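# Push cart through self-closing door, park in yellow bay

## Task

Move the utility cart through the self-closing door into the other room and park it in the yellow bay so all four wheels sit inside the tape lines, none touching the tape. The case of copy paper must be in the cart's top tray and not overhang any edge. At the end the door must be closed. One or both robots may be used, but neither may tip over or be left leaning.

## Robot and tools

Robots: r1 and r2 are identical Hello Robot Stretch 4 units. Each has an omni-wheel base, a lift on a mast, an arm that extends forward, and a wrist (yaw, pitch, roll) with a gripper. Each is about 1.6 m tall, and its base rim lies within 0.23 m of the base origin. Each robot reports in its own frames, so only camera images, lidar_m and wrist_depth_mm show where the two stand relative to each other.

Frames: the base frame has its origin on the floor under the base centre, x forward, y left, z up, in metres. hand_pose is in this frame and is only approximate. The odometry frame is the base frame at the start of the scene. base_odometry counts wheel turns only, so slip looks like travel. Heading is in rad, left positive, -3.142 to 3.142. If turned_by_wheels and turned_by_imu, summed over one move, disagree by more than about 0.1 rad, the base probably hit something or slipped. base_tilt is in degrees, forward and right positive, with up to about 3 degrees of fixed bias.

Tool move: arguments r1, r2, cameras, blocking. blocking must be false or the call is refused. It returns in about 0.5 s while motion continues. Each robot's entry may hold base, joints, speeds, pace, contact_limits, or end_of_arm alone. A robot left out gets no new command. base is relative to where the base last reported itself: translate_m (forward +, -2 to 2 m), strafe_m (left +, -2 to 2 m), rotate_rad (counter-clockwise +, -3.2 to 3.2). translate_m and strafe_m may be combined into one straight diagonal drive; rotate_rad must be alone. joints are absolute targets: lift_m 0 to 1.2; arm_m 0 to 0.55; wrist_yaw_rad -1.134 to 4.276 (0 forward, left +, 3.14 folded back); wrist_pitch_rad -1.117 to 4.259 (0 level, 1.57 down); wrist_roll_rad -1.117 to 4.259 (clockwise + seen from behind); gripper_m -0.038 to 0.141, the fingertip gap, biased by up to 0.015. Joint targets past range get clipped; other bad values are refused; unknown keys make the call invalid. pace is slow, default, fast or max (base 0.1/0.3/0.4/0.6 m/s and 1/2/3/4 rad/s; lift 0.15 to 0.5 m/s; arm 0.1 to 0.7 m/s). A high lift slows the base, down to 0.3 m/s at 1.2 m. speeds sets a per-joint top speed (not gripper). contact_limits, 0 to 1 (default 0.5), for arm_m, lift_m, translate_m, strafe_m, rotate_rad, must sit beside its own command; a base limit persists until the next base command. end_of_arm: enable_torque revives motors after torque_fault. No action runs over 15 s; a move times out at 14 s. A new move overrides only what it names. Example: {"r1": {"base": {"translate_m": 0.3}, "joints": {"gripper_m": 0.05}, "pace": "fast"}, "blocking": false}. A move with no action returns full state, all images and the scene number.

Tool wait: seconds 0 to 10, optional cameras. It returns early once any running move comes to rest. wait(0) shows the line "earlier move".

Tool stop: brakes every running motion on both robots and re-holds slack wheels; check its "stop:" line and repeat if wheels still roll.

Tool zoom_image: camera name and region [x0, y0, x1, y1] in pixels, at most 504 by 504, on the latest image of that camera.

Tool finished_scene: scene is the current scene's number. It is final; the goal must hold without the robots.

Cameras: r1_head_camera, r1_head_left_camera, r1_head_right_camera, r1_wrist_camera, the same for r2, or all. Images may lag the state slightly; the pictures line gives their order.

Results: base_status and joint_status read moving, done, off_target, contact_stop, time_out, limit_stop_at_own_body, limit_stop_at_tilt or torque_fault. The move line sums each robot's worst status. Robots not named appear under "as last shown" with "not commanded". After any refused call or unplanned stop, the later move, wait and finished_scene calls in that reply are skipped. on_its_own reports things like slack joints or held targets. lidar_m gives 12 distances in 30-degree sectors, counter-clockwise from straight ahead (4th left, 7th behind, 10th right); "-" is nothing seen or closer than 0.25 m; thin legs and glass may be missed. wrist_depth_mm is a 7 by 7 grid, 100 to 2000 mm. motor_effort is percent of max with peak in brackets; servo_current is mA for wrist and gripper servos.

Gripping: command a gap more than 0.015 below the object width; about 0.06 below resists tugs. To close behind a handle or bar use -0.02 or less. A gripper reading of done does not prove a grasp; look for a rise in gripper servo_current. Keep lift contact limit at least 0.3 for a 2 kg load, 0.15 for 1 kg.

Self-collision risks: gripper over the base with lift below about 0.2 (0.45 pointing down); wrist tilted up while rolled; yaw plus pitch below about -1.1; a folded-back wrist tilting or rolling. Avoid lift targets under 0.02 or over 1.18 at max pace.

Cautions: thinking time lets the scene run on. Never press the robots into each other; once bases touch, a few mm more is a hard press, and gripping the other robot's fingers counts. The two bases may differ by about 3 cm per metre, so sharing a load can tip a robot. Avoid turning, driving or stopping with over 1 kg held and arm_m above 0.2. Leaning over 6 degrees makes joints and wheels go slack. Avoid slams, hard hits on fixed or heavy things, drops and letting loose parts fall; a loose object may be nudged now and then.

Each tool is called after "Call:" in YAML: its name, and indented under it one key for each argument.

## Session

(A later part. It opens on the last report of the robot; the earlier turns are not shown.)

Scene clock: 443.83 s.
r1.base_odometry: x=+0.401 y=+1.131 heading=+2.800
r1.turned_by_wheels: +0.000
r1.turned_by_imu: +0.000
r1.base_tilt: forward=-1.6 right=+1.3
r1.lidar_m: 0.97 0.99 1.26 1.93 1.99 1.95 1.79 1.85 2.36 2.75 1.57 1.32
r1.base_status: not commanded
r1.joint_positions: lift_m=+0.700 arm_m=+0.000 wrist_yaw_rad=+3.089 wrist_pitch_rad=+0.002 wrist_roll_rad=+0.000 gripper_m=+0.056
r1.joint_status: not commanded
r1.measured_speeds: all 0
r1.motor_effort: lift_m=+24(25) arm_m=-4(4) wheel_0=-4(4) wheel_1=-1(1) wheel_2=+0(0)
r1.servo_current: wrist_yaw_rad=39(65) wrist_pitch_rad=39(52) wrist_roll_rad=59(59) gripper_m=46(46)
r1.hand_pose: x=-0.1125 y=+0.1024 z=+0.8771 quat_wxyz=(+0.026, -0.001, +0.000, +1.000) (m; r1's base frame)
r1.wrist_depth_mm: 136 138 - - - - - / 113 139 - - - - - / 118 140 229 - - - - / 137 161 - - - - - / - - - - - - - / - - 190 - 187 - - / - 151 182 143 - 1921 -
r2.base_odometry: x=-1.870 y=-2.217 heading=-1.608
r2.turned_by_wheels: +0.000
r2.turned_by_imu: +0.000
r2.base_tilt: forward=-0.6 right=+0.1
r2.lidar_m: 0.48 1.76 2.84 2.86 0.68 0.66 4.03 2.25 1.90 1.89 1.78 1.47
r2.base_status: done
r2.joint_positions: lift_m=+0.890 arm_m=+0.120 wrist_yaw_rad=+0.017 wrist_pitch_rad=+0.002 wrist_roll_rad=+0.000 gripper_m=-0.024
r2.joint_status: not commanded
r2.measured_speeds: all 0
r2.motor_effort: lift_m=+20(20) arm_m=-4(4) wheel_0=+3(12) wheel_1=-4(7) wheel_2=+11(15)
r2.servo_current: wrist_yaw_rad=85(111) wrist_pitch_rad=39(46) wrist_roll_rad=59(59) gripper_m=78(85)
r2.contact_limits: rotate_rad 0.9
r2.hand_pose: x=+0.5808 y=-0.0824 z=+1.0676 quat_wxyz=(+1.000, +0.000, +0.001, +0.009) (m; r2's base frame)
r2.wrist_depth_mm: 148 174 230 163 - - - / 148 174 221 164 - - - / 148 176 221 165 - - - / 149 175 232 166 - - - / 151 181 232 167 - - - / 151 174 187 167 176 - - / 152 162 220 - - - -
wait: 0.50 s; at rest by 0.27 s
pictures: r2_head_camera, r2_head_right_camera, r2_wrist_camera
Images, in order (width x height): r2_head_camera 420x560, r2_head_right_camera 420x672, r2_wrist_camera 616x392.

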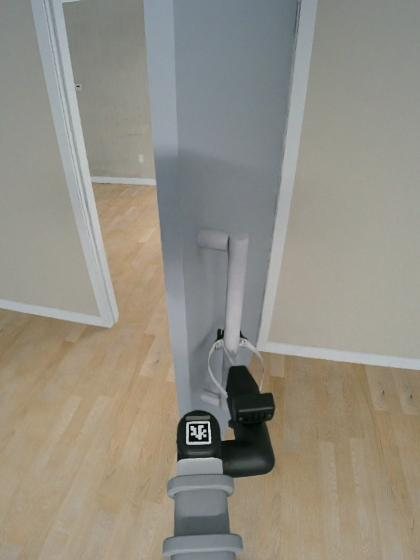

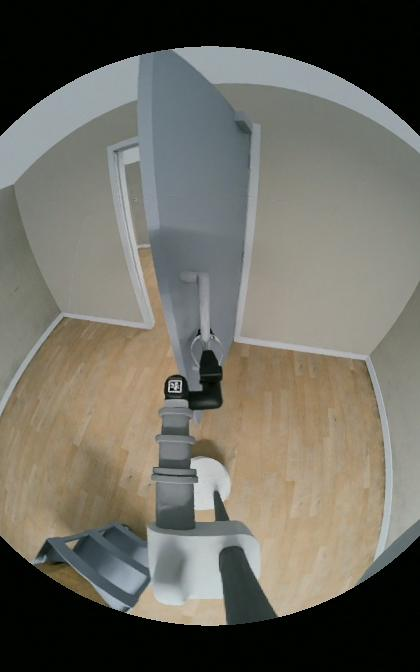

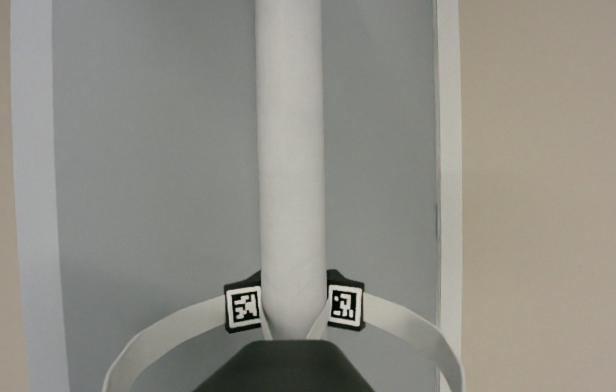

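Call:
move:
  blocking: false
  r2: {"base":{"strafe_m":-0.14,"translate_m":-0.02},"pace":"slow","contact_limits":{"strafe_m":0.9}}

Call:
wait:
  seconds: 3

Call:
move:
  blocking: false
  r2: {"base":{"rotate_rad":0.2},"pace":"slow","contact_limits":{"rotate_rad":0.9}}

Call:
wait:
  seconds: 3

Call:
move:
  blocking: false
  r2: {"base":{"strafe_m":-0.14,"translate_m":-0.02},"pace":"slow","contact_limits":{"strafe_m":0.9}}

Call:
wait:
  seconds: 3

Call:
wait:
  seconds: 0.5
  cameras: ["r2_head_camera","r2_wrist_camera","r2_head_right_camera"]

Scene clock: 452.93 s.
move: r2 moving
r1: as last shown
r1.lidar_m: 0.94 0.94 1.25 1.95 2.01 1.95 1.81 1.86 2.36 2.74 1.58 1.34
r1.motor_effort: lift_m=+24(24) arm_m=-4(4) wheel_0=-4(4) wheel_1=-1(2) wheel_2=+0(0)
r1.servo_current: wrist_yaw_rad=52(65) wrist_pitch_rad=39(46) wrist_roll_rad=46(59) gripper_m=33(46)
r1.wrist_depth_mm: 136 139 - - - - - / 113 139 - - - - - / 118 140 228 - - - - / 137 161 - - - - - / - - - - - - - / - - 190 - 187 - - / - 151 182 143 - 1921 -
r2.base_odometry: x=-1.883 y=-2.215 heading=-1.607
r2.turned_by_wheels: +0.002
r2.turned_by_imu: +0.002
r2.base_tilt: forward=-0.7 right=+0.0
r2.lidar_m: 0.48 1.79 2.87 2.87 0.70 0.65 4.00 2.23 1.90 1.87 1.72 1.44
r2.base_status: translate_m moving; strafe_m moving
r2.joint_positions: lift_m=+0.890 arm_m=+0.120 wrist_yaw_rad=+0.017 wrist_pitch_rad=+0.002 wrist_roll_rad=+0.000 gripper_m=-0.024
r2.joint_status: not commanded
r2.measured_speeds: translate_m=-0.008 strafe_m=-0.052 rotate_rad=+0.003 lift_m=+0.000 arm_m=+0.000 wrist_yaw_rad=+0.000 wrist_pitch_rad=+0.000 wrist_roll_rad=+0.000
r2.motor_effort: lift_m=+20(20) arm_m=-4(5) wheel_0=+11(14) wheel_1=-7(9) wheel_2=+17(18)
r2.servo_current: wrist_yaw_rad=98(98) wrist_pitch_rad=39(46) wrist_roll_rad=46(52) gripper_m=78(78)
r2.contact_limits: strafe_m 0.9
r2.hand_pose: x=+0.5808 y=-0.0824 z=+1.0676 quat_wxyz=(+1.000, +0.000, +0.001, +0.009) (m; r2's base frame)
r2.wrist_depth_mm: 149 176 234 162 - - - / 148 177 224 163 - - - / 150 171 224 164 - - - / 150 178 224 165 - - - / 152 183 234 167 - - - / 150 177 184 168 173 - - / 153 154 214 - - - -
pictures: none

Scene clock: 455.07 s.
earlier move: r2 done
r1.base_odometry: x=+0.401 y=+1.131 heading=+2.800
r1.turned_by_wheels: +0.000
r1.turned_by_imu: +0.000
r1.base_tilt: forward=-1.6 right=+1.3
r1.lidar_m: 0.96 0.96 1.26 1.95 1.98 1.96 1.79 1.84 2.39 2.73 1.54 1.33
r1.base_status: not commanded
r1.joint_positions: lift_m=+0.700 arm_m=+0.000 wrist_yaw_rad=+3.089 wrist_pitch_rad=+0.002 wrist_roll_rad=+0.000 gripper_m=+0.056
r1.joint_status: not commanded
r1.measured_speeds: all 0
r1.motor_effort: lift_m=+24(25) arm_m=-4(4) wheel_0=-4(4) wheel_1=-1(2) wheel_2=+0(0)
r1.servo_current: wrist_yaw_rad=46(72) wrist_pitch_rad=52(52) wrist_roll_rad=52(72) gripper_m=39(46)
r1.hand_pose: x=-0.1125 y=+0.1024 z=+0.8771 quat_wxyz=(+0.026, -0.001, +0.000, +1.000) (m; r1's base frame)
r1.wrist_depth_mm: 137 139 - - - - - / 113 139 - - - - - / 117 139 229 - - - - / 137 161 - - - - - / - - - - - - - / - - 190 - 188 - - / - 151 182 143 - 1863 -
r2.base_odometry: x=-2.008 y=-2.192 heading=-1.607
r2.turned_by_wheels: +0.000
r2.turned_by_imu: +0.003
r2.base_tilt: forward=-0.7 right=+0.0
r2.lidar_m: 0.45 1.86 2.83 2.99 0.75 0.72 3.70 2.08 1.76 1.76 1.74 1.46
r2.base_status: done
r2.joint_positions: lift_m=+0.890 arm_m=+0.120 wrist_yaw_rad=+0.017 wrist_pitch_rad=+0.002 wrist_roll_rad=+0.000 gripper_m=-0.024
r2.joint_status: not commanded
r2.measured_speeds: all 0
r2.motor_effort: lift_m=+20(20) arm_m=+4(5) wheel_0=+16(27) wheel_1=+1(9) wheel_2=+8(18)
r2.servo_current: wrist_yaw_rad=98(111) wrist_pitch_rad=39(46) wrist_roll_rad=52(65) gripper_m=65(78)
r2.contact_limits: strafe_m 0.9
r2.hand_pose: x=+0.5807 y=-0.0824 z=+1.0676 quat_wxyz=(+1.000, +0.000, +0.001, +0.009) (m; r2's base frame)
r2.wrist_depth_mm: 135 176 211 151 - - - / 139 176 222 152 - - - / 135 184 212 153 - - - / 135 176 211 153 - - - / 135 176 222 154 - - - / 138 163 180 158 167 - - / 138 157 220 - - - -
wait: 2.13 of 3 s (r2 has come to rest)
pictures: none

Scene clock: 455.57 s.
move: r2 moving
r1: as last shown
r1.lidar_m: 0.97 0.97 1.26 1.94 1.99 1.96 1.81 1.85 2.37 2.75 1.55 1.31
r1.motor_effort: lift_m=+24(24) arm_m=-4(4) wheel_0=-4(4) wheel_1=-1(1) wheel_2=+0(0)
r1.servo_current: wrist_yaw_rad=59(59) wrist_pitch_rad=39(52) wrist_roll_rad=52(59) gripper_m=39(46)
r1.wrist_depth_mm: 136 138 - - - - - / 113 139 - - - - - / 117 140 228 - - - - / 137 161 - - - - - / - - - - - - - / - - 190 - 188 - - / - 151 181 143 - 1863 -
r2.base_odometry: x=-2.008 y=-2.192 heading=-1.486
r2.turned_by_wheels: +0.120
r2.turned_by_imu: +0.117
r2.base_tilt: forward=-0.7 right=+0.1
r2.lidar_m: 0.46 1.86 2.97 3.02 0.72 0.72 3.08 1.97 1.76 1.77 1.63 1.32
r2.base_status: rotate_rad moving
r2.joint_positions: lift_m=+0.890 arm_m=+0.120 wrist_yaw_rad=+0.001 wrist_pitch_rad=+0.002 wrist_roll_rad=+0.000 gripper_m=-0.024
r2.joint_status: not commanded
r2.measured_speeds: translate_m=+0.000 strafe_m=+0.000 rotate_rad=+0.415 lift_m=+0.000 arm_m=+0.000 wrist_yaw_rad=-0.031 wrist_pitch_rad=+0.000 wrist_roll_rad=+0.000
r2.motor_effort: lift_m=+20(20) arm_m=+2(4) wheel_0=-4(15) wheel_1=-7(7) wheel_2=-6(9)
r2.servo_current: wrist_yaw_rad=65(98) wrist_pitch_rad=39(39) wrist_roll_rad=39(59) gripper_m=72(72)
r2.contact_limits: rotate_rad 0.9
r2.hand_pose: x=+0.5794 y=-0.0871 z=+1.0676 quat_wxyz=(+1.000, +0.000, +0.001, +0.001) (m; r2's base frame)
r2.wrist_depth_mm: 131 165 222 152 - - - / 134 166 223 153 - - - / 135 166 224 154 - - - / 135 166 224 155 - - - / 135 172 224 156 - - - / 135 165 186 157 172 - - / 138 153 202 - - - -
pictures: none

Scene clock: 456.47 s.
earlier move: r2 done
r1.base_odometry: x=+0.401 y=+1.131 heading=+2.800
r1.turned_by_wheels: +0.000
r1.turned_by_imu: +0.000
r1.base_tilt: forward=-1.6 right=+1.2
r1.lidar_m: 0.97 0.97 1.25 1.94 2.00 1.95 1.80 1.83 2.38 2.73 1.56 1.32
r1.base_status: not commanded
r1.joint_positions: lift_m=+0.700 arm_m=+0.000 wrist_yaw_rad=+3.089 wrist_pitch_rad=+0.002 wrist_roll_rad=+0.000 gripper_m=+0.056
r1.joint_status: not commanded
r1.measured_speeds: all 0
r1.motor_effort: lift_m=+24(25) arm_m=-4(4) wheel_0=-4(4) wheel_1=-1(1) wheel_2=+0(0)
r1.servo_current: wrist_yaw_rad=59(59) wrist_pitch_rad=46(52) wrist_roll_rad=39(65) gripper_m=46(46)
r1.hand_pose: x=-0.1125 y=+0.1024 z=+0.8771 quat_wxyz=(+0.026, -0.001, +0.000, +1.000) (m; r1's base frame)
r1.wrist_depth_mm: 137 138 - - - - - / 113 139 - - - - - / 117 140 229 - - - - / 137 161 - - - - - / - - - - - - - / - - 190 - 187 - - / - 151 182 143 - 1863 -
r2.base_odometry: x=-2.008 y=-2.193 heading=-1.406
r2.turned_by_wheels: +0.080
r2.turned_by_imu: +0.072
r2.base_tilt: forward=-0.7 right=+0.1
r2.lidar_m: 0.48 1.93 2.98 3.06 0.69 0.73 2.80 1.90 1.75 1.78 1.58 0.96
r2.base_status: done
r2.joint_positions: lift_m=+0.890 arm_m=+0.120 wrist_yaw_rad=+0.009 wrist_pitch_rad=+0.002 wrist_roll_rad=+0.000 gripper_m=-0.024
r2.joint_status: not commanded
r2.measured_speeds: all 0
r2.motor_effort: lift_m=+20(20) arm_m=-6(6) wheel_0=-4(15) wheel_1=-4(7) wheel_2=+9(12)
r2.servo_current: wrist_yaw_rad=52(98) wrist_pitch_rad=52(52) wrist_roll_rad=52(59) gripper_m=65(72)
r2.contact_limits: rotate_rad 0.9
r2.hand_pose: x=+0.5803 y=-0.0847 z=+1.0676 quat_wxyz=(+1.000, +0.000, +0.001, +0.005) (m; r2's base frame)
r2.wrist_depth_mm: 167 176 221 162 389 - - / - 177 222 165 394 - - / - 177 223 166 392 - - / - 178 224 167 392 - - / - 178 233 167 394 - - / - 178 187 168 174 - - / - 163 215 - - - -
wait: 0.90 of 3 s (r2 has come to rest)
pictures: none

Scene clock: 456.97 s.
move: r2 moving
r1: as last shown
r1.base_tilt: forward=-1.6 right=+1.3
r1.lidar_m: 0.97 0.97 1.24 1.96 2.00 1.96 1.81 1.84 2.36 2.72 1.57 1.30
r1.motor_effort: lift_m=+24(24) arm_m=-4(4) wheel_0=-4(4) wheel_1=-1(2) wheel_2=+0(0)
r1.servo_current: wrist_yaw_rad=52(52) wrist_pitch_rad=39(46) wrist_roll_rad=52(59) gripper_m=39(46)
r1.wrist_depth_mm: 137 138 - - - - - / 113 139 - - - - - / 118 140 229 - - - - / 137 162 - - - - - / - - - - - - - / - - 190 - 187 - - / - 151 183 143 - 1921 -
r2.base_odometry: x=-2.022 y=-2.193 heading=-1.405
r2.turned_by_wheels: +0.001
r2.turned_by_imu: +0.001
r2.base_tilt: forward=-0.6 right=+0.1
r2.lidar_m: 0.50 1.93 3.00 3.06 0.72 0.72 2.77 1.85 1.76 1.79 1.57 0.99
r2.base_status: translate_m moving; strafe_m moving
r2.joint_positions: lift_m=+0.890 arm_m=+0.120 wrist_yaw_rad=+0.009 wrist_pitch_rad=+0.002 wrist_roll_rad=+0.000 gripper_m=-0.024
r2.joint_status: not commanded
r2.measured_speeds: translate_m=-0.009 strafe_m=-0.051 rotate_rad=+0.000 lift_m=+0.000 arm_m=+0.000 wrist_yaw_rad=+0.000 wrist_pitch_rad=+0.000 wrist_roll_rad=+0.000
r2.motor_effort: lift_m=+20(20) arm_m=-6(7) wheel_0=+8(8) wheel_1=-8(11) wheel_2=+17(18)
r2.servo_current: wrist_yaw_rad=52(72) wrist_pitch_rad=39(46) wrist_roll_rad=52(59) gripper_m=72(78)
r2.contact_limits: strafe_m 0.9
r2.hand_pose: x=+0.5803 y=-0.0847 z=+1.0676 quat_wxyz=(+1.000, +0.000, +0.001, +0.005) (m; r2's base frame)
r2.wrist_depth_mm: 161 179 225 163 394 - - / 170 179 226 164 397 - - / 172 180 226 164 373 - - / 166 180 229 166 397 - - / - 180 227 166 399 - - / - 180 186 167 169 - - / - 169 220 - - - -
pictures: none

Scene clock: 459.10 s.
earlier move: r2 done
r1.base_odometry: x=+0.401 y=+1.131 heading=+2.800
r1.turned_by_wheels: +0.000
r1.turned_by_imu: +0.000
r1.base_tilt: forward=-1.6 right=+1.3
r1.lidar_m: 0.99 0.96 1.24 1.96 1.99 1.95 1.79 1.84 2.39 2.75 1.55 1.30
r1.base_status: not commanded
r1.joint_positions: lift_m=+0.700 arm_m=+0.000 wrist_yaw_rad=+3.089 wrist_pitch_rad=+0.002 wrist_roll_rad=+0.000 gripper_m=+0.056
r1.joint_status: not commanded
r1.measured_speeds: all 0
r1.motor_effort: lift_m=+24(25) arm_m=-4(4) wheel_0=-4(4) wheel_1=-1(2) wheel_2=+0(0)
r1.servo_current: wrist_yaw_rad=72(72) wrist_pitch_rad=39(46) wrist_roll_rad=59(65) gripper_m=46(46)
r1.hand_pose: x=-0.1125 y=+0.1024 z=+0.8771 quat_wxyz=(+0.026, -0.001, +0.000, +1.000) (m; r1's base frame)
r1.wrist_depth_mm: 136 138 - - - - - / 113 139 - - - - - / 117 139 229 - - - - / 137 162 - - - - - / - - - - - - - / - - 190 - 188 - - / - 151 182 143 - 1863 -
r2.base_odometry: x=-2.149 y=-2.196 heading=-1.404
r2.turned_by_wheels: +0.001
r2.turned_by_imu: +0.027
r2.base_tilt: forward=-0.6 right=+0.0
r2.lidar_m: 0.44 1.95 3.10 0.96 0.79 4.38 2.53 1.75 1.62 1.69 1.51 1.23
r2.base_status: done
r2.joint_positions: lift_m=+0.890 arm_m=+0.120 wrist_yaw_rad=+0.015 wrist_pitch_rad=+0.002 wrist_roll_rad=+0.000 gripper_m=-0.024
r2.joint_status: not commanded
r2.measured_speeds: all 0
r2.motor_effort: lift_m=+20(20) arm_m=+3(7) wheel_0=+22(29) wheel_1=+2(11) wheel_2=+9(18)
r2.servo_current: wrist_yaw_rad=98(98) wrist_pitch_rad=39(52) wrist_roll_rad=52(65) gripper_m=72(78)
r2.contact_limits: strafe_m 0.9
r2.hand_pose: x=+0.5806 y=-0.0830 z=+1.0676 quat_wxyz=(+1.000, +0.000, +0.001, +0.008) (m; r2's base frame)
r2.wrist_depth_mm: 156 186 213 345 - - - / 157 187 213 347 - - - / 157 188 153 347 - - - / 157 187 154 347 - - - / 153 194 155 347 - - - / 153 177 158 180 - - - / 156 186 214 - - - -
wait: 2.13 of 3 s (r2 has come to rest)
pictures: none

Scene clock: 459.60 s.
r1.base_odometry: x=+0.401 y=+1.131 heading=+2.800
r1.turned_by_wheels: +0.000
r1.turned_by_imu: +0.000
r1.base_tilt: forward=-1.6 right=+1.3
r1.lidar_m: 0.95 0.97 1.26 1.95 1.99 1.97 1.80 1.84 2.35 2.75 1.56 1.31
r1.base_status: not commanded
r1.joint_positions: lift_m=+0.700 arm_m=+0.000 wrist_yaw_rad=+3.089 wrist_pitch_rad=+0.002 wrist_roll_rad=+0.000 gripper_m=+0.056
r1.joint_status: not commanded
r1.measured_speeds: all 0
r1.motor_effort: lift_m=+24(25) arm_m=-4(4) wheel_0=-4(4) wheel_1=-1(2) wheel_2=+0(0)
r1.servo_current: wrist_yaw_rad=33(72) wrist_pitch_rad=39(46) wrist_roll_rad=26(65) gripper_m=39(46)
r1.hand_pose: x=-0.1125 y=+0.1024 z=+0.8771 quat_wxyz=(+0.026, -0.001, +0.000, +1.000) (m; r1's base frame)
r1.wrist_depth_mm: 136 138 - - - - - / 113 139 - - - - - / 118 140 229 - - - - / 137 161 - - - - - / - - - - - - - / - - 190 - 187 - - / - 151 182 143 - 1863 -
r2.base_odometry: x=-2.149 y=-2.196 heading=-1.404
r2.turned_by_wheels: +0.000
r2.turned_by_imu: +0.000
r2.base_tilt: forward=-0.7 right=+0.0
r2.lidar_m: 0.49 1.91 3.10 0.92 0.78 4.36 2.52 1.75 1.63 1.67 1.50 1.22
r2.base_status: done
r2.joint_positions: lift_m=+0.890 arm_m=+0.120 wrist_yaw_rad=+0.015 wrist_pitch_rad=+0.002 wrist_roll_rad=+0.000 gripper_m=-0.024
r2.joint_status: not commanded
r2.measured_speeds: all 0
r2.motor_effort: lift_m=+20(20) arm_m=+2(7) wheel_0=+22(29) wheel_1=+1(11) wheel_2=+9(18)
r2.servo_current: wrist_yaw_rad=85(98) wrist_pitch_rad=33(52) wrist_roll_rad=52(65) gripper_m=65(78)
r2.contact_limits: strafe_m 0.9
r2.hand_pose: x=+0.5806 y=-0.0830 z=+1.0676 quat_wxyz=(+1.000, +0.000, +0.001, +0.008) (m; r2's base frame)
r2.wrist_depth_mm: 155 186 213 345 - - - / 156 187 213 347 - - - / 157 187 153 347 - - - / 157 187 154 345 - - - / 153 193 155 347 - - - / 152 176 160 179 - - - / 157 187 222 - - - -
wait: 0.50 s; at rest by 0.27 s
pictures: r2_head_camera, r2_head_right_camera, r2_wrist_camera
Images, in order (width x height): r2_head_camera 420x560, r2_head_right_camera 420x672, r2_wrist_camera 616x392.

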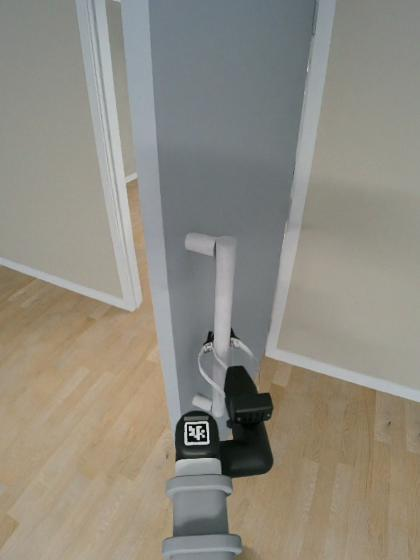

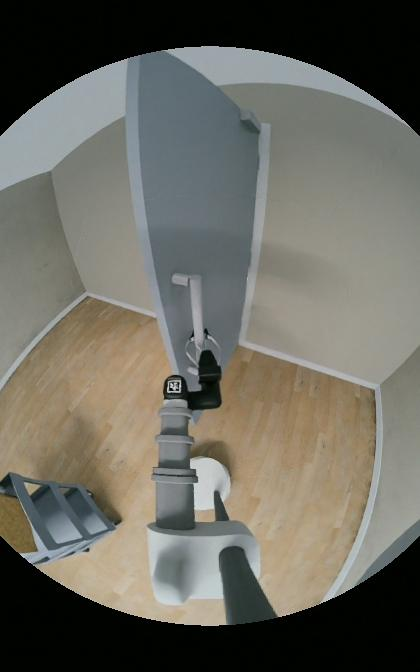

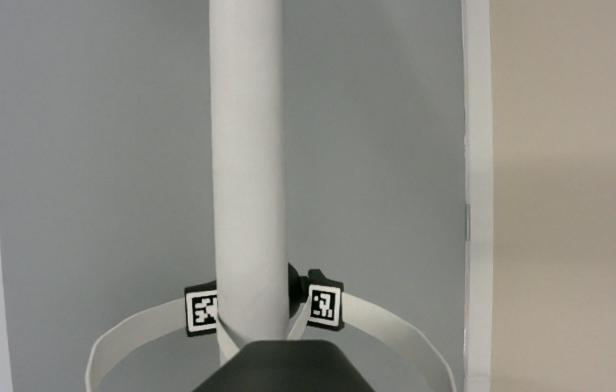

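Call:
move:
  blocking: false
  r2: {"base":{"rotate_rad":0.2},"pace":"slow","contact_limits":{"rotate_rad":0.9}}

Call:
wait:
  seconds: 3

Call:
wait:
  seconds: 0.5
  cameras: ["r2_head_camera","r2_wrist_camera","r2_head_right_camera","r1_head_camera","r1_head_left_camera"]

Scene clock: 465.27 s.
move: r2 moving
r1: as last shown
r1.lidar_m: 0.97 0.98 1.27 1.95 2.00 1.96 1.80 1.85 2.40 2.74 1.57 1.32
r1.motor_effort: lift_m=+24(24) arm_m=-4(4) wheel_0=-4(4) wheel_1=-1(1) wheel_2=+0(0)
r1.servo_current: wrist_yaw_rad=39(52) wrist_pitch_rad=39(46) wrist_roll_rad=33(59) gripper_m=39(46)
r1.wrist_depth_mm: 136 139 - - - - - / 113 139 - - - - - / 118 139 229 - - - - / 137 162 - - - - - / - - - - - - - / - - 190 - 187 - - / - 151 182 143 - 1863 -
r2.base_odometry: x=-2.149 y=-2.196 heading=-1.284
r2.turned_by_wheels: +0.120
r2.turned_by_imu: +0.117
r2.base_tilt: forward=-0.7 right=+0.1
r2.lidar_m: 0.49 2.19 3.11 0.88 0.78 4.37 2.25 1.67 1.62 1.72 1.46 0.86
r2.base_status: rotate_rad moving
r2.joint_positions: lift_m=+0.890 arm_m=+0.120 wrist_yaw_rad=+0.001 wrist_pitch_rad=+0.002 wrist_roll_rad=+0.000 gripper_m=-0.024
r2.joint_status: not commanded
r2.measured_speeds: translate_m=-0.003 strafe_m=+0.000 rotate_rad=+0.417 lift_m=+0.000 arm_m=+0.000 wrist_yaw_rad=-0.064 wrist_pitch_rad=+0.000 wrist_roll_rad=+0.000
r2.motor_effort: lift_m=+20(20) arm_m=-4(4) wheel_0=-6(21) wheel_1=-5(8) wheel_2=-7(9)
r2.servo_current: wrist_yaw_rad=52(91) wrist_pitch_rad=46(46) wrist_roll_rad=46(59) gripper_m=65(85)
r2.contact_limits: rotate_rad 0.9
r2.hand_pose: x=+0.5794 y=-0.0870 z=+1.0676 quat_wxyz=(+1.000, +0.000, +0.001, +0.001) (m; r2's base frame)
r2.wrist_depth_mm: 153 172 215 151 370 - - / 154 172 208 151 370 - - / 155 173 216 153 373 - - / 156 173 216 153 375 - - / 159 179 217 154 370 - - / 155 174 187 154 180 - - / 167 163 203 - - - -
pictures: none

Scene clock: 466.33 s.
earlier move: r2 done
r1.base_odometry: x=+0.401 y=+1.131 heading=+2.800
r1.turned_by_wheels: +0.000
r1.turned_by_imu: +0.000
r1.base_tilt: forward=-1.6 right=+1.3
r1.lidar_m: 0.94 0.98 1.26 1.96 2.00 1.97 1.81 1.84 2.39 2.75 1.57 1.33
r1.base_status: not commanded
r1.joint_positions: lift_m=+0.700 arm_m=+0.000 wrist_yaw_rad=+3.089 wrist_pitch_rad=+0.002 wrist_roll_rad=+0.000 gripper_m=+0.056
r1.joint_status: not commanded
r1.measured_speeds: all 0
r1.motor_effort: lift_m=+24(25) arm_m=-4(4) wheel_0=-4(4) wheel_1=-1(1) wheel_2=+0(0)
r1.servo_current: wrist_yaw_rad=52(65) wrist_pitch_rad=39(52) wrist_roll_rad=46(59) gripper_m=46(46)
r1.hand_pose: x=-0.1125 y=+0.1024 z=+0.8771 quat_wxyz=(+0.026, -0.001, +0.000, +1.000) (m; r1's base frame)
r1.wrist_depth_mm: 136 139 - - - - - / 113 139 - - - - - / 117 140 229 - - - - / 137 162 - - - - - / - - - - - - - / - - 190 - 187 - - / - 151 182 143 - 1921 -
r2.base_odometry: x=-2.149 y=-2.196 heading=-1.205
r2.turned_by_wheels: +0.080
r2.turned_by_imu: +0.041
r2.base_tilt: forward=-0.6 right=+0.0
r2.lidar_m: 0.51 2.27 3.10 0.87 0.79 4.38 2.18 1.67 1.64 1.79 1.46 0.80
r2.base_status: done
r2.joint_positions: lift_m=+0.890 arm_m=+0.120 wrist_yaw_rad=+0.002 wrist_pitch_rad=+0.002 wrist_roll_rad=+0.000 gripper_m=-0.024
r2.joint_status: not commanded
r2.measured_speeds: all 0
r2.motor_effort: lift_m=+20(20) arm_m=-6(6) wheel_0=-9(21) wheel_1=-5(15) wheel_2=+5(9)
r2.servo_current: wrist_yaw_rad=39(91) wrist_pitch_rad=39(46) wrist_roll_rad=52(59) gripper_m=72(85)
r2.contact_limits: rotate_rad 0.9
r2.hand_pose: x=+0.5796 y=-0.0869 z=+1.0676 quat_wxyz=(+1.000, +0.000, +0.001, +0.001) (m; r2's base frame)
r2.wrist_depth_mm: - 181 219 165 368 - - / - 181 220 166 351 - - / - 182 220 167 368 - - / - 182 221 166 353 - - / - 182 228 167 370 - - / - 183 184 168 179 - - / - 141 216 - - - -
wait: 1.07 of 3 s (r2 has come to rest)
pictures: none

Scene clock: 466.83 s.
r1.base_odometry: x=+0.401 y=+1.131 heading=+2.800
r1.turned_by_wheels: +0.000
r1.turned_by_imu: +0.000
r1.base_tilt: forward=-1.6 right=+1.3
r1.lidar_m: 0.95 0.96 1.25 1.96 1.99 1.93 1.81 1.83 2.37 2.74 1.55 1.33
r1.base_status: not commanded
r1.joint_positions: lift_m=+0.700 arm_m=+0.000 wrist_yaw_rad=+3.089 wrist_pitch_rad=+0.002 wrist_roll_rad=+0.000 gripper_m=+0.056
r1.joint_status: not commanded
r1.measured_speeds: all 0
r1.motor_effort: lift_m=+24(25) arm_m=-4(4) wheel_0=-3(4) wheel_1=-1(1) wheel_2=+0(0)
r1.servo_current: wrist_yaw_rad=33(65) wrist_pitch_rad=39(52) wrist_roll_rad=46(59) gripper_m=39(46)
r1.hand_pose: x=-0.1125 y=+0.1024 z=+0.8771 quat_wxyz=(+0.026, -0.001, +0.000, +1.000) (m; r1's base frame)
r1.wrist_depth_mm: 136 139 - - - - - / 113 139 - - - - - / 117 140 229 - - - - / 137 161 - - - - - / - - - - - - - / - - 191 - 187 - - / - 151 182 143 - 1863 -
r2.base_odometry: x=-2.149 y=-2.196 heading=-1.205
r2.turned_by_wheels: +0.000
r2.turned_by_imu: +0.000
r2.base_tilt: forward=-0.6 right=+0.1
r2.lidar_m: 0.50 2.26 3.09 0.88 0.78 4.38 2.20 1.67 1.64 1.75 1.44 0.81
r2.base_status: done
r2.joint_positions: lift_m=+0.890 arm_m=+0.120 wrist_yaw_rad=+0.002 wrist_pitch_rad=+0.002 wrist_roll_rad=+0.000 gripper_m=-0.024
r2.joint_status: not commanded
r2.measured_speeds: all 0
r2.motor_effort: lift_m=+20(20) arm_m=-6(6) wheel_0=-9(21) wheel_1=-4(15) wheel_2=+5(9)
r2.servo_current: wrist_yaw_rad=39(91) wrist_pitch_rad=33(46) wrist_roll_rad=46(59) gripper_m=72(85)
r2.contact_limits: rotate_rad 0.9
r2.hand_pose: x=+0.5796 y=-0.0869 z=+1.0676 quat_wxyz=(+1.000, +0.000, +0.001, +0.001) (m; r2's base frame)
r2.wrist_depth_mm: - 180 218 165 368 - - / - 181 218 166 351 - - / - 182 221 167 368 - - / - 182 220 165 353 - - / - 183 228 167 373 - - / - 183 185 168 179 - - / - 140 216 - - - -
wait: 0.50 s; at rest by 0.27 s
pictures: r1_head_camera, r1_head_left_camera, r2_head_camera, r2_head_right_camera, r2_wrist_camera
Images, in order (width x height): r1_head_camera 420x560, r1_head_left_camera 420x672, r2_head_camera 420x560, r2_head_right_camera 420x672, r2_wrist_camera 616x392.

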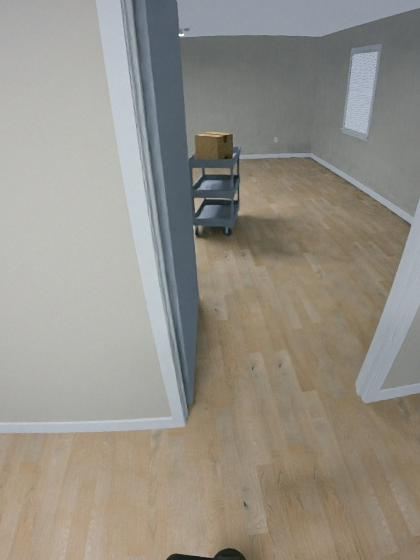

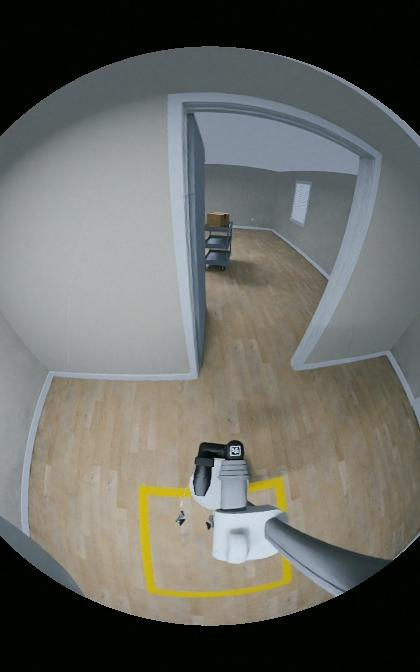

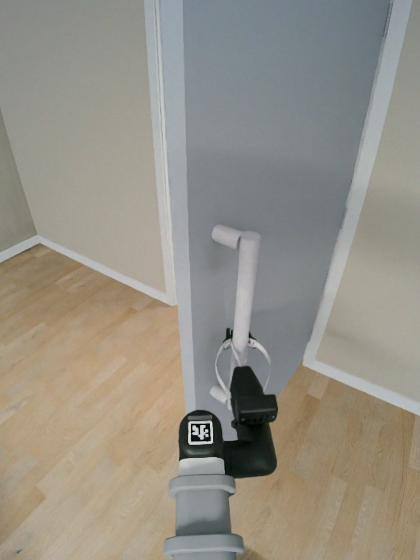

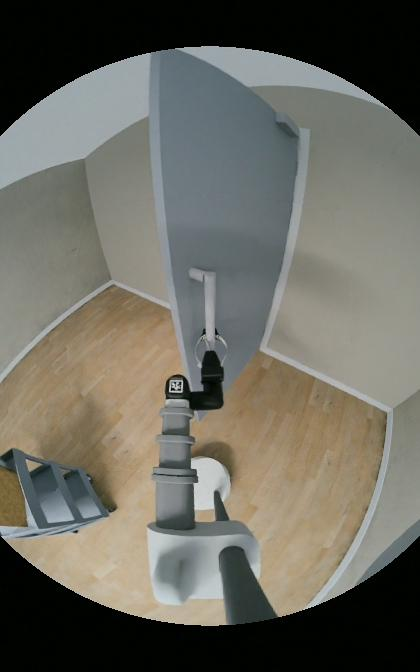

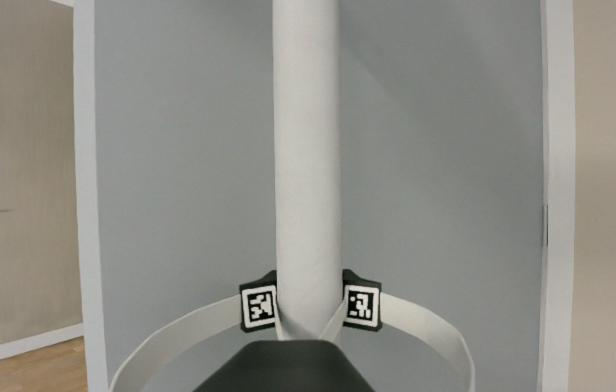

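Call:
move:
  blocking: false
  r2: {"base":{"strafe_m":-0.12,"translate_m":-0.085},"pace":"slow","contact_limits":{"strafe_m":0.9}}

Call:
wait:
  seconds: 4

Call:
wait:
  seconds: 0.5
  cameras: ["r2_head_camera","r2_wrist_camera","r2_head_right_camera","r1_head_camera","r1_head_left_camera"]

Scene clock: 472.93 s.
move: r2 moving
r1: as last shown
r1.base_tilt: forward=-1.6 right=+1.2
r1.lidar_m: 0.95 0.97 1.26 1.95 1.98 1.96 1.80 1.83 2.37 2.75 1.56 1.30
r1.motor_effort: lift_m=+24(24) arm_m=-4(4) wheel_0=-4(4) wheel_1=-1(1) wheel_2=+0(0)
r1.servo_current: wrist_yaw_rad=46(65) wrist_pitch_rad=52(52) wrist_roll_rad=39(65) gripper_m=39(46)
r1.wrist_depth_mm: 136 138 - - - - - / 114 139 - - - - - / 118 139 229 - - - - / 137 161 - - - - - / - - - - - - - / - - 190 - 188 - - / - 151 182 143 - 1863 -
r2.base_odometry: x=-2.161 y=-2.193 heading=-1.204
r2.turned_by_wheels: +0.000
r2.turned_by_imu: -0.001
r2.base_tilt: forward=-0.6 right=+0.1
r2.lidar_m: 0.51 2.26 3.10 0.85 0.79 4.39 2.16 1.67 1.64 1.76 1.45 0.82
r2.base_status: translate_m moving; strafe_m moving
r2.joint_positions: lift_m=+0.890 arm_m=+0.120 wrist_yaw_rad=+0.002 wrist_pitch_rad=+0.002 wrist_roll_rad=+0.000 gripper_m=-0.024
r2.joint_status: not commanded
r2.measured_speeds: translate_m=-0.027 strafe_m=-0.040 rotate_rad=+0.002 lift_m=+0.000 arm_m=+0.000 wrist_yaw_rad=+0.005 wrist_pitch_rad=+0.000 wrist_roll_rad=+0.000
r2.motor_effort: lift_m=+20(20) arm_m=-6(6) wheel_0=-4(9) wheel_1=-11(13) wheel_2=+18(18)
r2.servo_current: wrist_yaw_rad=39(52) wrist_pitch_rad=39(46) wrist_roll_rad=46(59) gripper_m=65(72)
r2.contact_limits: strafe_m 0.9
r2.hand_pose: x=+0.5796 y=-0.0868 z=+1.0676 quat_wxyz=(+1.000, +0.000, +0.001, +0.001) (m; r2's base frame)
r2.wrist_depth_mm: - 181 220 164 355 - - / - 181 221 165 355 - - / - 187 220 167 355 - - / - 183 222 166 357 - - / - 187 229 169 375 - - / - 183 185 171 178 - - / - 141 216 - - - -
pictures: none

Scene clock: 475.20 s.
earlier move: r2 done
r1.base_odometry: x=+0.401 y=+1.131 heading=+2.800
r1.turned_by_wheels: +0.000
r1.turned_by_imu: +0.000
r1.base_tilt: forward=-1.6 right=+1.3
r1.lidar_m: 0.94 0.98 1.25 1.96 1.99 1.96 1.80 1.81 2.36 2.74 1.59 1.31
r1.base_status: not commanded
r1.joint_positions: lift_m=+0.700 arm_m=+0.000 wrist_yaw_rad=+3.089 wrist_pitch_rad=+0.002 wrist_roll_rad=+0.000 gripper_m=+0.056
r1.joint_status: not commanded
r1.measured_speeds: all 0
r1.motor_effort: lift_m=+24(25) arm_m=-4(4) wheel_0=-4(4) wheel_1=-1(2) wheel_2=+0(0)
r1.servo_current: wrist_yaw_rad=39(72) wrist_pitch_rad=46(52) wrist_roll_rad=26(65) gripper_m=39(52)
r1.hand_pose: x=-0.1125 y=+0.1024 z=+0.8771 quat_wxyz=(+0.026, -0.001, +0.000, +1.000) (m; r1's base frame)
r1.wrist_depth_mm: 136 138 - - - - - / 113 139 - - - - - / 118 139 229 - - - - / 137 162 - - - - - / - - - - - - - / - - 190 - 187 - - / - 151 182 143 - 1863 -
r2.base_odometry: x=-2.291 y=-2.161 heading=-1.204
r2.turned_by_wheels: +0.000
r2.turned_by_imu: -0.047
r2.base_tilt: forward=-0.6 right=+0.1
r2.lidar_m: 0.49 2.17 3.23 0.92 0.86 4.39 2.10 1.58 1.51 1.61 1.47 1.05
r2.base_status: done
r2.joint_positions: lift_m=+0.890 arm_m=+0.120 wrist_yaw_rad=+0.006 wrist_pitch_rad=+0.002 wrist_roll_rad=+0.000 gripper_m=-0.024
r2.joint_status: not commanded
r2.measured_speeds: all 0
r2.motor_effort: lift_m=+20(20) arm_m=-6(6) wheel_0=-3(9) wheel_1=-6(14) wheel_2=+18(21)
r2.servo_current: wrist_yaw_rad=52(65) wrist_pitch_rad=46(46) wrist_roll_rad=52(65) gripper_m=72(78)
r2.contact_limits: strafe_m 0.9
r2.hand_pose: x=+0.5799 y=-0.0857 z=+1.0676 quat_wxyz=(+1.000, +0.000, +0.001, +0.003) (m; r2's base frame)
r2.wrist_depth_mm: 159 166 221 163 - - - / 166 173 222 165 - - - / 168 173 222 166 - - - / 169 174 231 167 - - - / - 180 232 169 - - - / - 174 187 170 177 - - / - 143 213 - - - -
wait: 2.27 of 4 s (r2 has come to rest)
pictures: none

Scene clock: 475.70 s.
r1.base_odometry: x=+0.401 y=+1.131 heading=+2.800
r1.turned_by_wheels: +0.000
r1.turned_by_imu: +0.000
r1.base_tilt: forward=-1.6 right=+1.3
r1.lidar_m: 0.97 0.95 1.25 1.96 2.00 1.94 1.79 1.83 2.35 2.73 1.57 1.33
r1.base_status: not commanded
r1.joint_positions: lift_m=+0.700 arm_m=+0.000 wrist_yaw_rad=+3.089 wrist_pitch_rad=+0.002 wrist_roll_rad=+0.000 gripper_m=+0.056
r1.joint_status: not commanded
r1.measured_speeds: all 0
r1.motor_effort: lift_m=+24(25) arm_m=-4(4) wheel_0=-3(4) wheel_1=-1(2) wheel_2=+0(0)
r1.servo_current: wrist_yaw_rad=46(72) wrist_pitch_rad=33(52) wrist_roll_rad=46(65) gripper_m=39(52)
r1.hand_pose: x=-0.1125 y=+0.1024 z=+0.8771 quat_wxyz=(+0.026, -0.001, +0.000, +1.000) (m; r1's base frame)
r1.wrist_depth_mm: 136 138 - - - - - / 113 139 - - - - - / 118 140 229 - - - - / 137 161 - - - - - / - - - - - - - / - - 191 - 188 - - / - 151 182 143 - 1863 -
r2.base_odometry: x=-2.291 y=-2.161 heading=-1.204
r2.turned_by_wheels: +0.000
r2.turned_by_imu: +0.000
r2.base_tilt: forward=-0.6 right=+0.1
r2.lidar_m: 0.50 2.16 3.23 0.91 0.85 4.38 2.08 1.55 1.52 1.61 1.48 1.06
r2.base_status: done
r2.joint_positions: lift_m=+0.890 arm_m=+0.120 wrist_yaw_rad=+0.006 wrist_pitch_rad=+0.002 wrist_roll_rad=+0.000 gripper_m=-0.024
r2.joint_status: not commanded
r2.measured_speeds: all 0
r2.motor_effort: lift_m=+20(20) arm_m=-5(6) wheel_0=-4(9) wheel_1=-6(14) wheel_2=+18(21)
r2.servo_current: wrist_yaw_rad=52(65) wrist_pitch_rad=46(46) wrist_roll_rad=46(65) gripper_m=65(78)
r2.contact_limits: strafe_m 0.9
r2.hand_pose: x=+0.5799 y=-0.0857 z=+1.0676 quat_wxyz=(+1.000, +0.000, +0.001, +0.003) (m; r2's base frame)
r2.wrist_depth_mm: 158 167 220 163 - - - / 166 173 221 165 - - - / 168 173 222 167 - - - / 169 174 231 167 - - - / - 180 232 169 - - - / - 174 186 170 176 - - / - 143 214 - - - -
wait: 0.50 s; at rest by 0.27 s
pictures: r1_head_camera, r1_head_left_camera, r2_head_camera, r2_head_right_camera, r2_wrist_camera
Images, in order (width x height): r1_head_camera 420x560, r1_head_left_camera 420x672, r2_head_camera 420x560, r2_head_right_camera 420x672, r2_wrist_camera 616x392.

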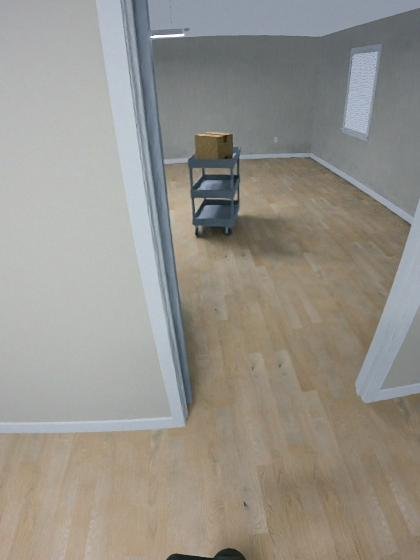

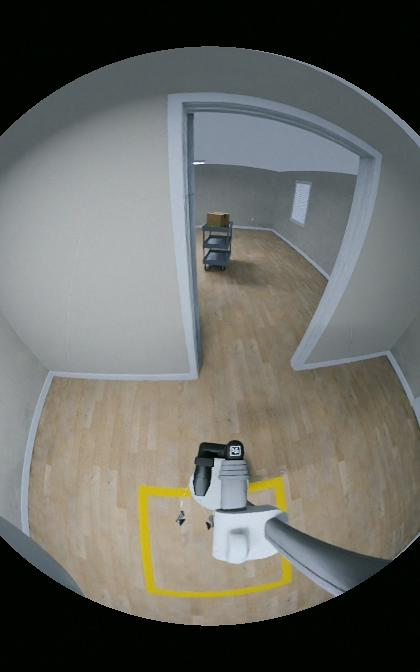

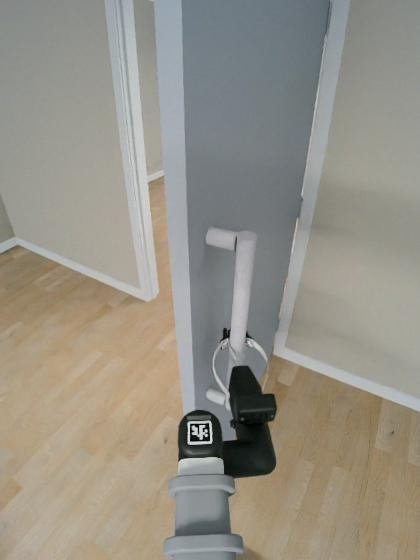

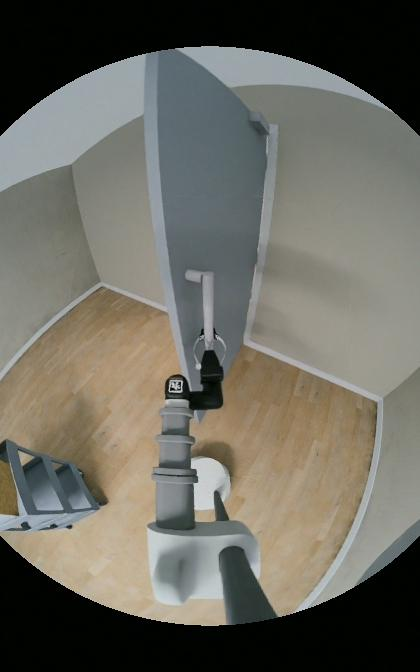

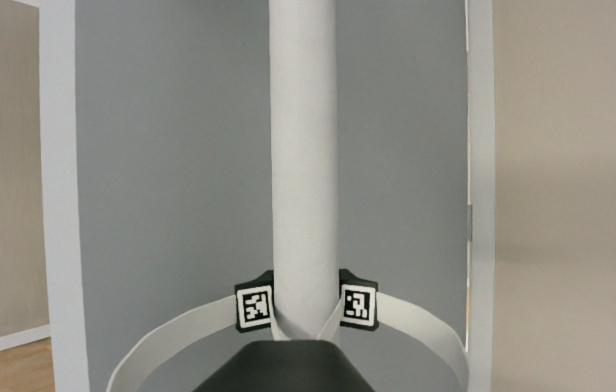

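Call:
move:
  blocking: false
  r1: {"base":{"rotate_rad":0.1}}

Call:
wait:
  seconds: 1.5

Call:
move:
  blocking: false
  r1: {"base":{"strafe_m":-0.42}}

Call:
wait:
  seconds: 3

Call:
wait:
  seconds: 0.2
  cameras: ["r1_head_camera","r1_head_left_camera","r1_head_right_camera"]

Scene clock: 492.93 s.
move: r1 moving
r1.base_odometry: x=+0.401 y=+1.131 heading=+2.899
r1.turned_by_wheels: +0.099
r1.turned_by_imu: +0.100
r1.base_tilt: forward=-1.6 right=+1.2
r1.lidar_m: 0.97 1.00 1.39 1.96 2.05 1.90 1.82 1.89 2.59 2.73 1.40 1.33
r1.base_status: rotate_rad moving
r1.joint_positions: lift_m=+0.700 arm_m=+0.000 wrist_yaw_rad=+3.089 wrist_pitch_rad=+0.002 wrist_roll_rad=+0.000 gripper_m=+0.056
r1.joint_status: not commanded
r1.measured_speeds: all 0
r1.motor_effort: lift_m=+24(24) arm_m=-4(4) wheel_0=-1(8) wheel_1=-2(7) wheel_2=+0(7)
r1.servo_current: wrist_yaw_rad=52(65) wrist_pitch_rad=39(46) wrist_roll_rad=46(65) gripper_m=33(46)
r1.hand_pose: x=-0.1125 y=+0.1024 z=+0.8771 quat_wxyz=(+0.026, -0.001, +0.000, +1.000) (m; r1's base frame)
r1.wrist_depth_mm: 136 138 - - - - - / 113 139 - - - - - / 118 139 228 - - - - / 137 162 - - - - - / - - - - - - - / - - 190 - 187 - - / - 151 182 137 - 1921 -
r2: as last shown
r2.base_tilt: forward=-0.6 right=+0.0
r2.lidar_m: 0.50 2.16 3.22 0.90 0.84 4.38 2.08 1.54 1.51 1.59 1.44 1.08
r2.motor_effort: lift_m=+20(20) arm_m=-6(6) wheel_0=-4(4) wheel_1=-6(6) wheel_2=+18(18)
r2.servo_current: wrist_yaw_rad=52(59) wrist_pitch_rad=33(46) wrist_roll_rad=46(65) gripper_m=65(72)
r2.contact_limits: strafe_m 0.9
r2.wrist_depth_mm: 158 167 221 164 - - - / 166 173 221 165 - - - / 168 173 223 167 - - - / 169 174 232 167 - - - / - 179 232 169 - - - / - 174 186 171 176 - - / - 143 213 - - - -
pictures: none

Scene clock: 493.17 s.
earlier move: r1 done
r1.base_odometry: x=+0.401 y=+1.131 heading=+2.899
r1.turned_by_wheels: +0.000
r1.turned_by_imu: +0.000
r1.base_tilt: forward=-1.6 right=+1.3
r1.lidar_m: 0.95 0.99 1.36 1.95 2.03 1.90 1.79 1.90 2.60 2.75 1.41 1.31
r1.base_status: done
r1.joint_positions: lift_m=+0.700 arm_m=+0.000 wrist_yaw_rad=+3.089 wrist_pitch_rad=+0.002 wrist_roll_rad=+0.000 gripper_m=+0.056
r1.joint_status: not commanded
r1.measured_speeds: all 0
r1.motor_effort: lift_m=+24(24) arm_m=-4(4) wheel_0=-3(8) wheel_1=-3(7) wheel_2=-1(7)
r1.servo_current: wrist_yaw_rad=46(65) wrist_pitch_rad=39(46) wrist_roll_rad=46(65) gripper_m=46(46)
r1.hand_pose: x=-0.1125 y=+0.1024 z=+0.8771 quat_wxyz=(+0.026, -0.001, +0.000, +1.000) (m; r1's base frame)
r1.wrist_depth_mm: 136 138 - - - - - / 113 139 - - - - - / 117 140 228 - - - - / 137 161 - - - - - / - - - - - - - / - - 190 - 188 - - / - 151 182 137 - 1863 -
r2.base_odometry: x=-2.291 y=-2.161 heading=-1.204
r2.turned_by_wheels: +0.000
r2.turned_by_imu: +0.000
r2.base_tilt: forward=-0.6 right=+0.1
r2.lidar_m: 0.50 2.15 3.23 0.90 0.84 4.38 2.10 1.56 1.51 1.62 1.47 1.09
r2.base_status: not commanded
r2.joint_positions: lift_m=+0.890 arm_m=+0.120 wrist_yaw_rad=+0.006 wrist_pitch_rad=+0.002 wrist_roll_rad=+0.000 gripper_m=-0.024
r2.joint_status: not commanded
r2.measured_speeds: all 0
r2.motor_effort: lift_m=+20(20) arm_m=-6(6) wheel_0=-4(4) wheel_1=-6(6) wheel_2=+18(18)
r2.servo_current: wrist_yaw_rad=39(59) wrist_pitch_rad=46(46) wrist_roll_rad=46(65) gripper_m=72(78)
r2.contact_limits: strafe_m 0.9
r2.hand_pose: x=+0.5799 y=-0.0857 z=+1.0676 quat_wxyz=(+1.000, +0.000, +0.001, +0.003) (m; r2's base frame)
r2.wrist_depth_mm: 159 167 220 164 - - - / 166 173 221 165 - - - / 168 174 222 167 - - - / 170 173 231 167 - - - / - 179 232 169 - - - / - 173 186 171 176 - - / - 143 213 - - - -
wait: 0.23 of 1.5 s (r1 has come to rest)
pictures: none

Scene clock: 493.67 s.
move: r1 moving
r1.base_odometry: x=+0.410 y=+1.166 heading=+2.899
r1.turned_by_wheels: +0.000
r1.turned_by_imu: +0.000
r1.base_tilt: forward=-1.6 right=+1.2
r1.lidar_m: 0.96 1.02 1.37 1.98 2.09 1.89 1.81 1.88 2.56 2.71 1.39 1.30
r1.base_status: strafe_m moving
r1.joint_positions: lift_m=+0.700 arm_m=+0.000 wrist_yaw_rad=+3.089 wrist_pitch_rad=+0.002 wrist_roll_rad=+0.000 gripper_m=+0.056
r1.joint_status: not commanded
r1.measured_speeds: translate_m=+0.000 strafe_m=-0.140 rotate_rad=-0.001 lift_m=+0.000 arm_m=+0.000 wrist_yaw_rad=+0.000 wrist_pitch_rad=+0.000 wrist_roll_rad=+0.000
r1.motor_effort: lift_m=+24(24) arm_m=-4(4) wheel_0=+10(11) wheel_1=-10(11) wheel_2=+1(1)
r1.servo_current: wrist_yaw_rad=59(72) wrist_pitch_rad=39(46) wrist_roll_rad=52(65) gripper_m=39(46)
r1.hand_pose: x=-0.1125 y=+0.1024 z=+0.8771 quat_wxyz=(+0.026, -0.001, +0.000, +1.000) (m; r1's base frame)
r1.wrist_depth_mm: 136 138 - - - - - / 113 139 - - - - - / 117 140 229 - - - - / 137 162 - - - - - / - - - - - - - / - - 190 - 187 - - / - 151 182 136 - 1983 -
r2: as last shown
r2.lidar_m: 0.49 2.19 3.23 0.90 0.84 4.38 2.11 1.57 1.50 1.61 1.46 1.05
r2.motor_effort: lift_m=+20(20) arm_m=-6(6) wheel_0=-3(4) wheel_1=-6(6) wheel_2=+18(18)
r2.servo_current: wrist_yaw_rad=59(59) wrist_pitch_rad=46(46) wrist_roll_rad=46(52) gripper_m=72(72)
r2.contact_limits: strafe_m 0.9
r2.wrist_depth_mm: 158 167 221 164 - - - / 166 173 222 165 - - - / 168 173 221 167 - - - / 170 174 232 166 - - - / - 179 232 169 - - - / - 174 186 170 177 - - / - 143 214 - - - -
pictures: none

Scene clock: 495.90 s.
earlier move: r1 done
r1.base_odometry: x=+0.502 y=+1.539 heading=+2.899
r1.turned_by_wheels: +0.000
r1.turned_by_imu: -0.003
r1.base_tilt: forward=-1.6 right=+1.3
r1.lidar_m: 3.12 1.10 1.40 2.37 2.47 1.89 1.80 1.87 2.44 2.32 1.40 1.07
r1.base_status: done
r1.joint_positions: lift_m=+0.700 arm_m=+0.000 wrist_yaw_rad=+3.089 wrist_pitch_rad=+0.002 wrist_roll_rad=+0.000 gripper_m=+0.056
r1.joint_status: not commanded
r1.measured_speeds: all 0
r1.motor_effort: lift_m=+24(24) arm_m=-4(4) wheel_0=+1(11) wheel_1=-1(11) wheel_2=+0(2)
r1.servo_current: wrist_yaw_rad=52(72) wrist_pitch_rad=39(46) wrist_roll_rad=52(65) gripper_m=46(52)
r1.hand_pose: x=-0.1125 y=+0.1024 z=+0.8772 quat_wxyz=(+0.026, -0.001, +0.000, +1.000) (m; r1's base frame)
r1.wrist_depth_mm: 136 138 - - - - - / 112 139 - - - - - / 116 140 222 - - - - / 137 160 - - - - - / - - - - - - - / - - 190 - 187 - - / - 151 182 137 1863 1921 -
r2.base_odometry: x=-2.291 y=-2.161 heading=-1.204
r2.turned_by_wheels: +0.000
r2.turned_by_imu: +0.000
r2.base_tilt: forward=-0.6 right=+0.1
r2.lidar_m: 0.50 2.16 3.22 0.91 0.87 4.38 2.09 1.56 1.51 1.60 1.48 1.07
r2.base_status: not commanded
r2.joint_positions: lift_m=+0.890 arm_m=+0.120 wrist_yaw_rad=+0.006 wrist_pitch_rad=+0.002 wrist_roll_rad=+0.000 gripper_m=-0.024
r2.joint_status: not commanded
r2.measured_speeds: all 0
r2.motor_effort: lift_m=+20(20) arm_m=-6(6) wheel_0=-4(4) wheel_1=-6(6) wheel_2=+18(18)
r2.servo_current: wrist_yaw_rad=65(65) wrist_pitch_rad=39(46) wrist_roll_rad=52(65) gripper_m=72(78)
r2.contact_limits: strafe_m 0.9
r2.hand_pose: x=+0.5799 y=-0.0857 z=+1.0676 quat_wxyz=(+1.000, +0.000, +0.001, +0.003) (m; r2's base frame)
r2.wrist_depth_mm: 159 167 221 164 - - - / 166 173 222 165 - - - / 168 174 222 166 - - - / 169 174 232 167 - - - / - 179 232 169 - - - / - 173 186 171 176 - - / - 143 214 - - - -
wait: 2.23 of 3 s (r1 has come to rest)
pictures: none

Scene clock: 496.10 s.
r1.base_odometry: x=+0.502 y=+1.539 heading=+2.899
r1.turned_by_wheels: +0.000
r1.turned_by_imu: +0.000
r1.base_tilt: forward=-1.6 right=+1.3
r1.lidar_m: 3.10 1.09 1.39 2.38 2.47 1.91 1.79 1.85 2.44 2.32 1.42 1.08
r1.base_status: done
r1.joint_positions: lift_m=+0.700 arm_m=+0.000 wrist_yaw_rad=+3.089 wrist_pitch_rad=+0.002 wrist_roll_rad=+0.000 gripper_m=+0.056
r1.joint_status: not commanded
r1.measured_speeds: all 0
r1.motor_effort: lift_m=+24(24) arm_m=-4(4) wheel_0=+1(11) wheel_1=-1(11) wheel_2=+0(2)
r1.servo_current: wrist_yaw_rad=59(72) wrist_pitch_rad=46(46) wrist_roll_rad=52(65) gripper_m=39(52)
r1.hand_pose: x=-0.1125 y=+0.1024 z=+0.8772 quat_wxyz=(+0.026, -0.001, +0.000, +1.000) (m; r1's base frame)
r1.wrist_depth_mm: 137 138 - - - - - / 113 139 - - - - - / 116 139 221 - - - - / 137 159 - - - - - / - - - - - - - / - - 190 - 187 - - / - 151 182 137 1983 1863 -
r2.base_odometry: x=-2.291 y=-2.161 heading=-1.204
r2.turned_by_wheels: +0.000
r2.turned_by_imu: +0.000
r2.base_tilt: forward=-0.6 right=+0.1
r2.lidar_m: 0.50 2.17 3.23 0.90 0.85 4.37 2.08 1.56 1.51 1.61 1.48 1.07
r2.base_status: not commanded
r2.joint_positions: lift_m=+0.890 arm_m=+0.120 wrist_yaw_rad=+0.006 wrist_pitch_rad=+0.002 wrist_roll_rad=+0.000 gripper_m=-0.024
r2.joint_status: not commanded
r2.measured_speeds: all 0
r2.motor_effort: lift_m=+20(20) arm_m=-6(6) wheel_0=-4(4) wheel_1=-6(6) wheel_2=+18(18)
r2.servo_current: wrist_yaw_rad=46(65) wrist_pitch_rad=33(46) wrist_roll_rad=39(65) gripper_m=72(78)
r2.contact_limits: strafe_m 0.9
r2.hand_pose: x=+0.5799 y=-0.0857 z=+1.0676 quat_wxyz=(+1.000, +0.000, +0.001, +0.003) (m; r2's base frame)
r2.wrist_depth_mm: 158 167 220 164 - - - / 166 173 221 165 - - - / 168 173 221 167 - - - / 170 173 231 167 - - - / - 179 232 169 - - - / - 174 186 171 176 - - / - 143 213 - - - -
wait: 0.20 s; no rest
pictures: r1_head_camera, r1_head_left_camera, r1_head_right_camera
Images, in order (width x height): r1_head_camera 420x560, r1_head_left_camera 420x672, r1_head_right_camera 420x672.

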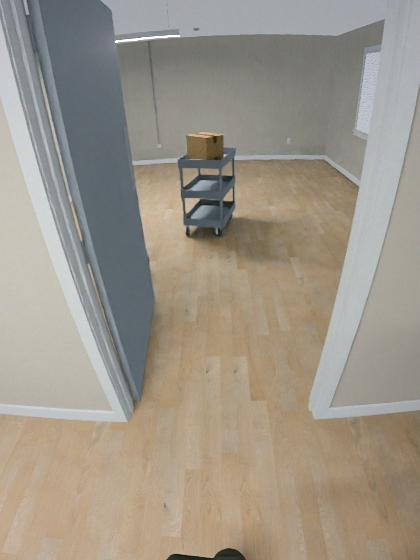

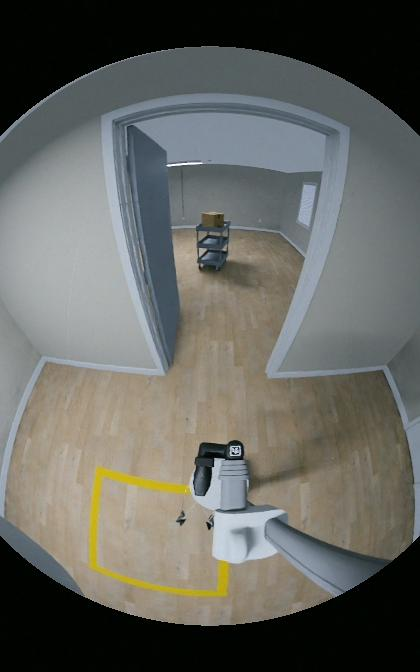

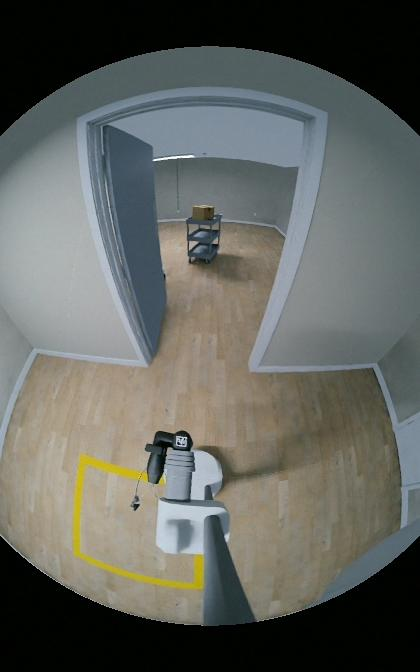

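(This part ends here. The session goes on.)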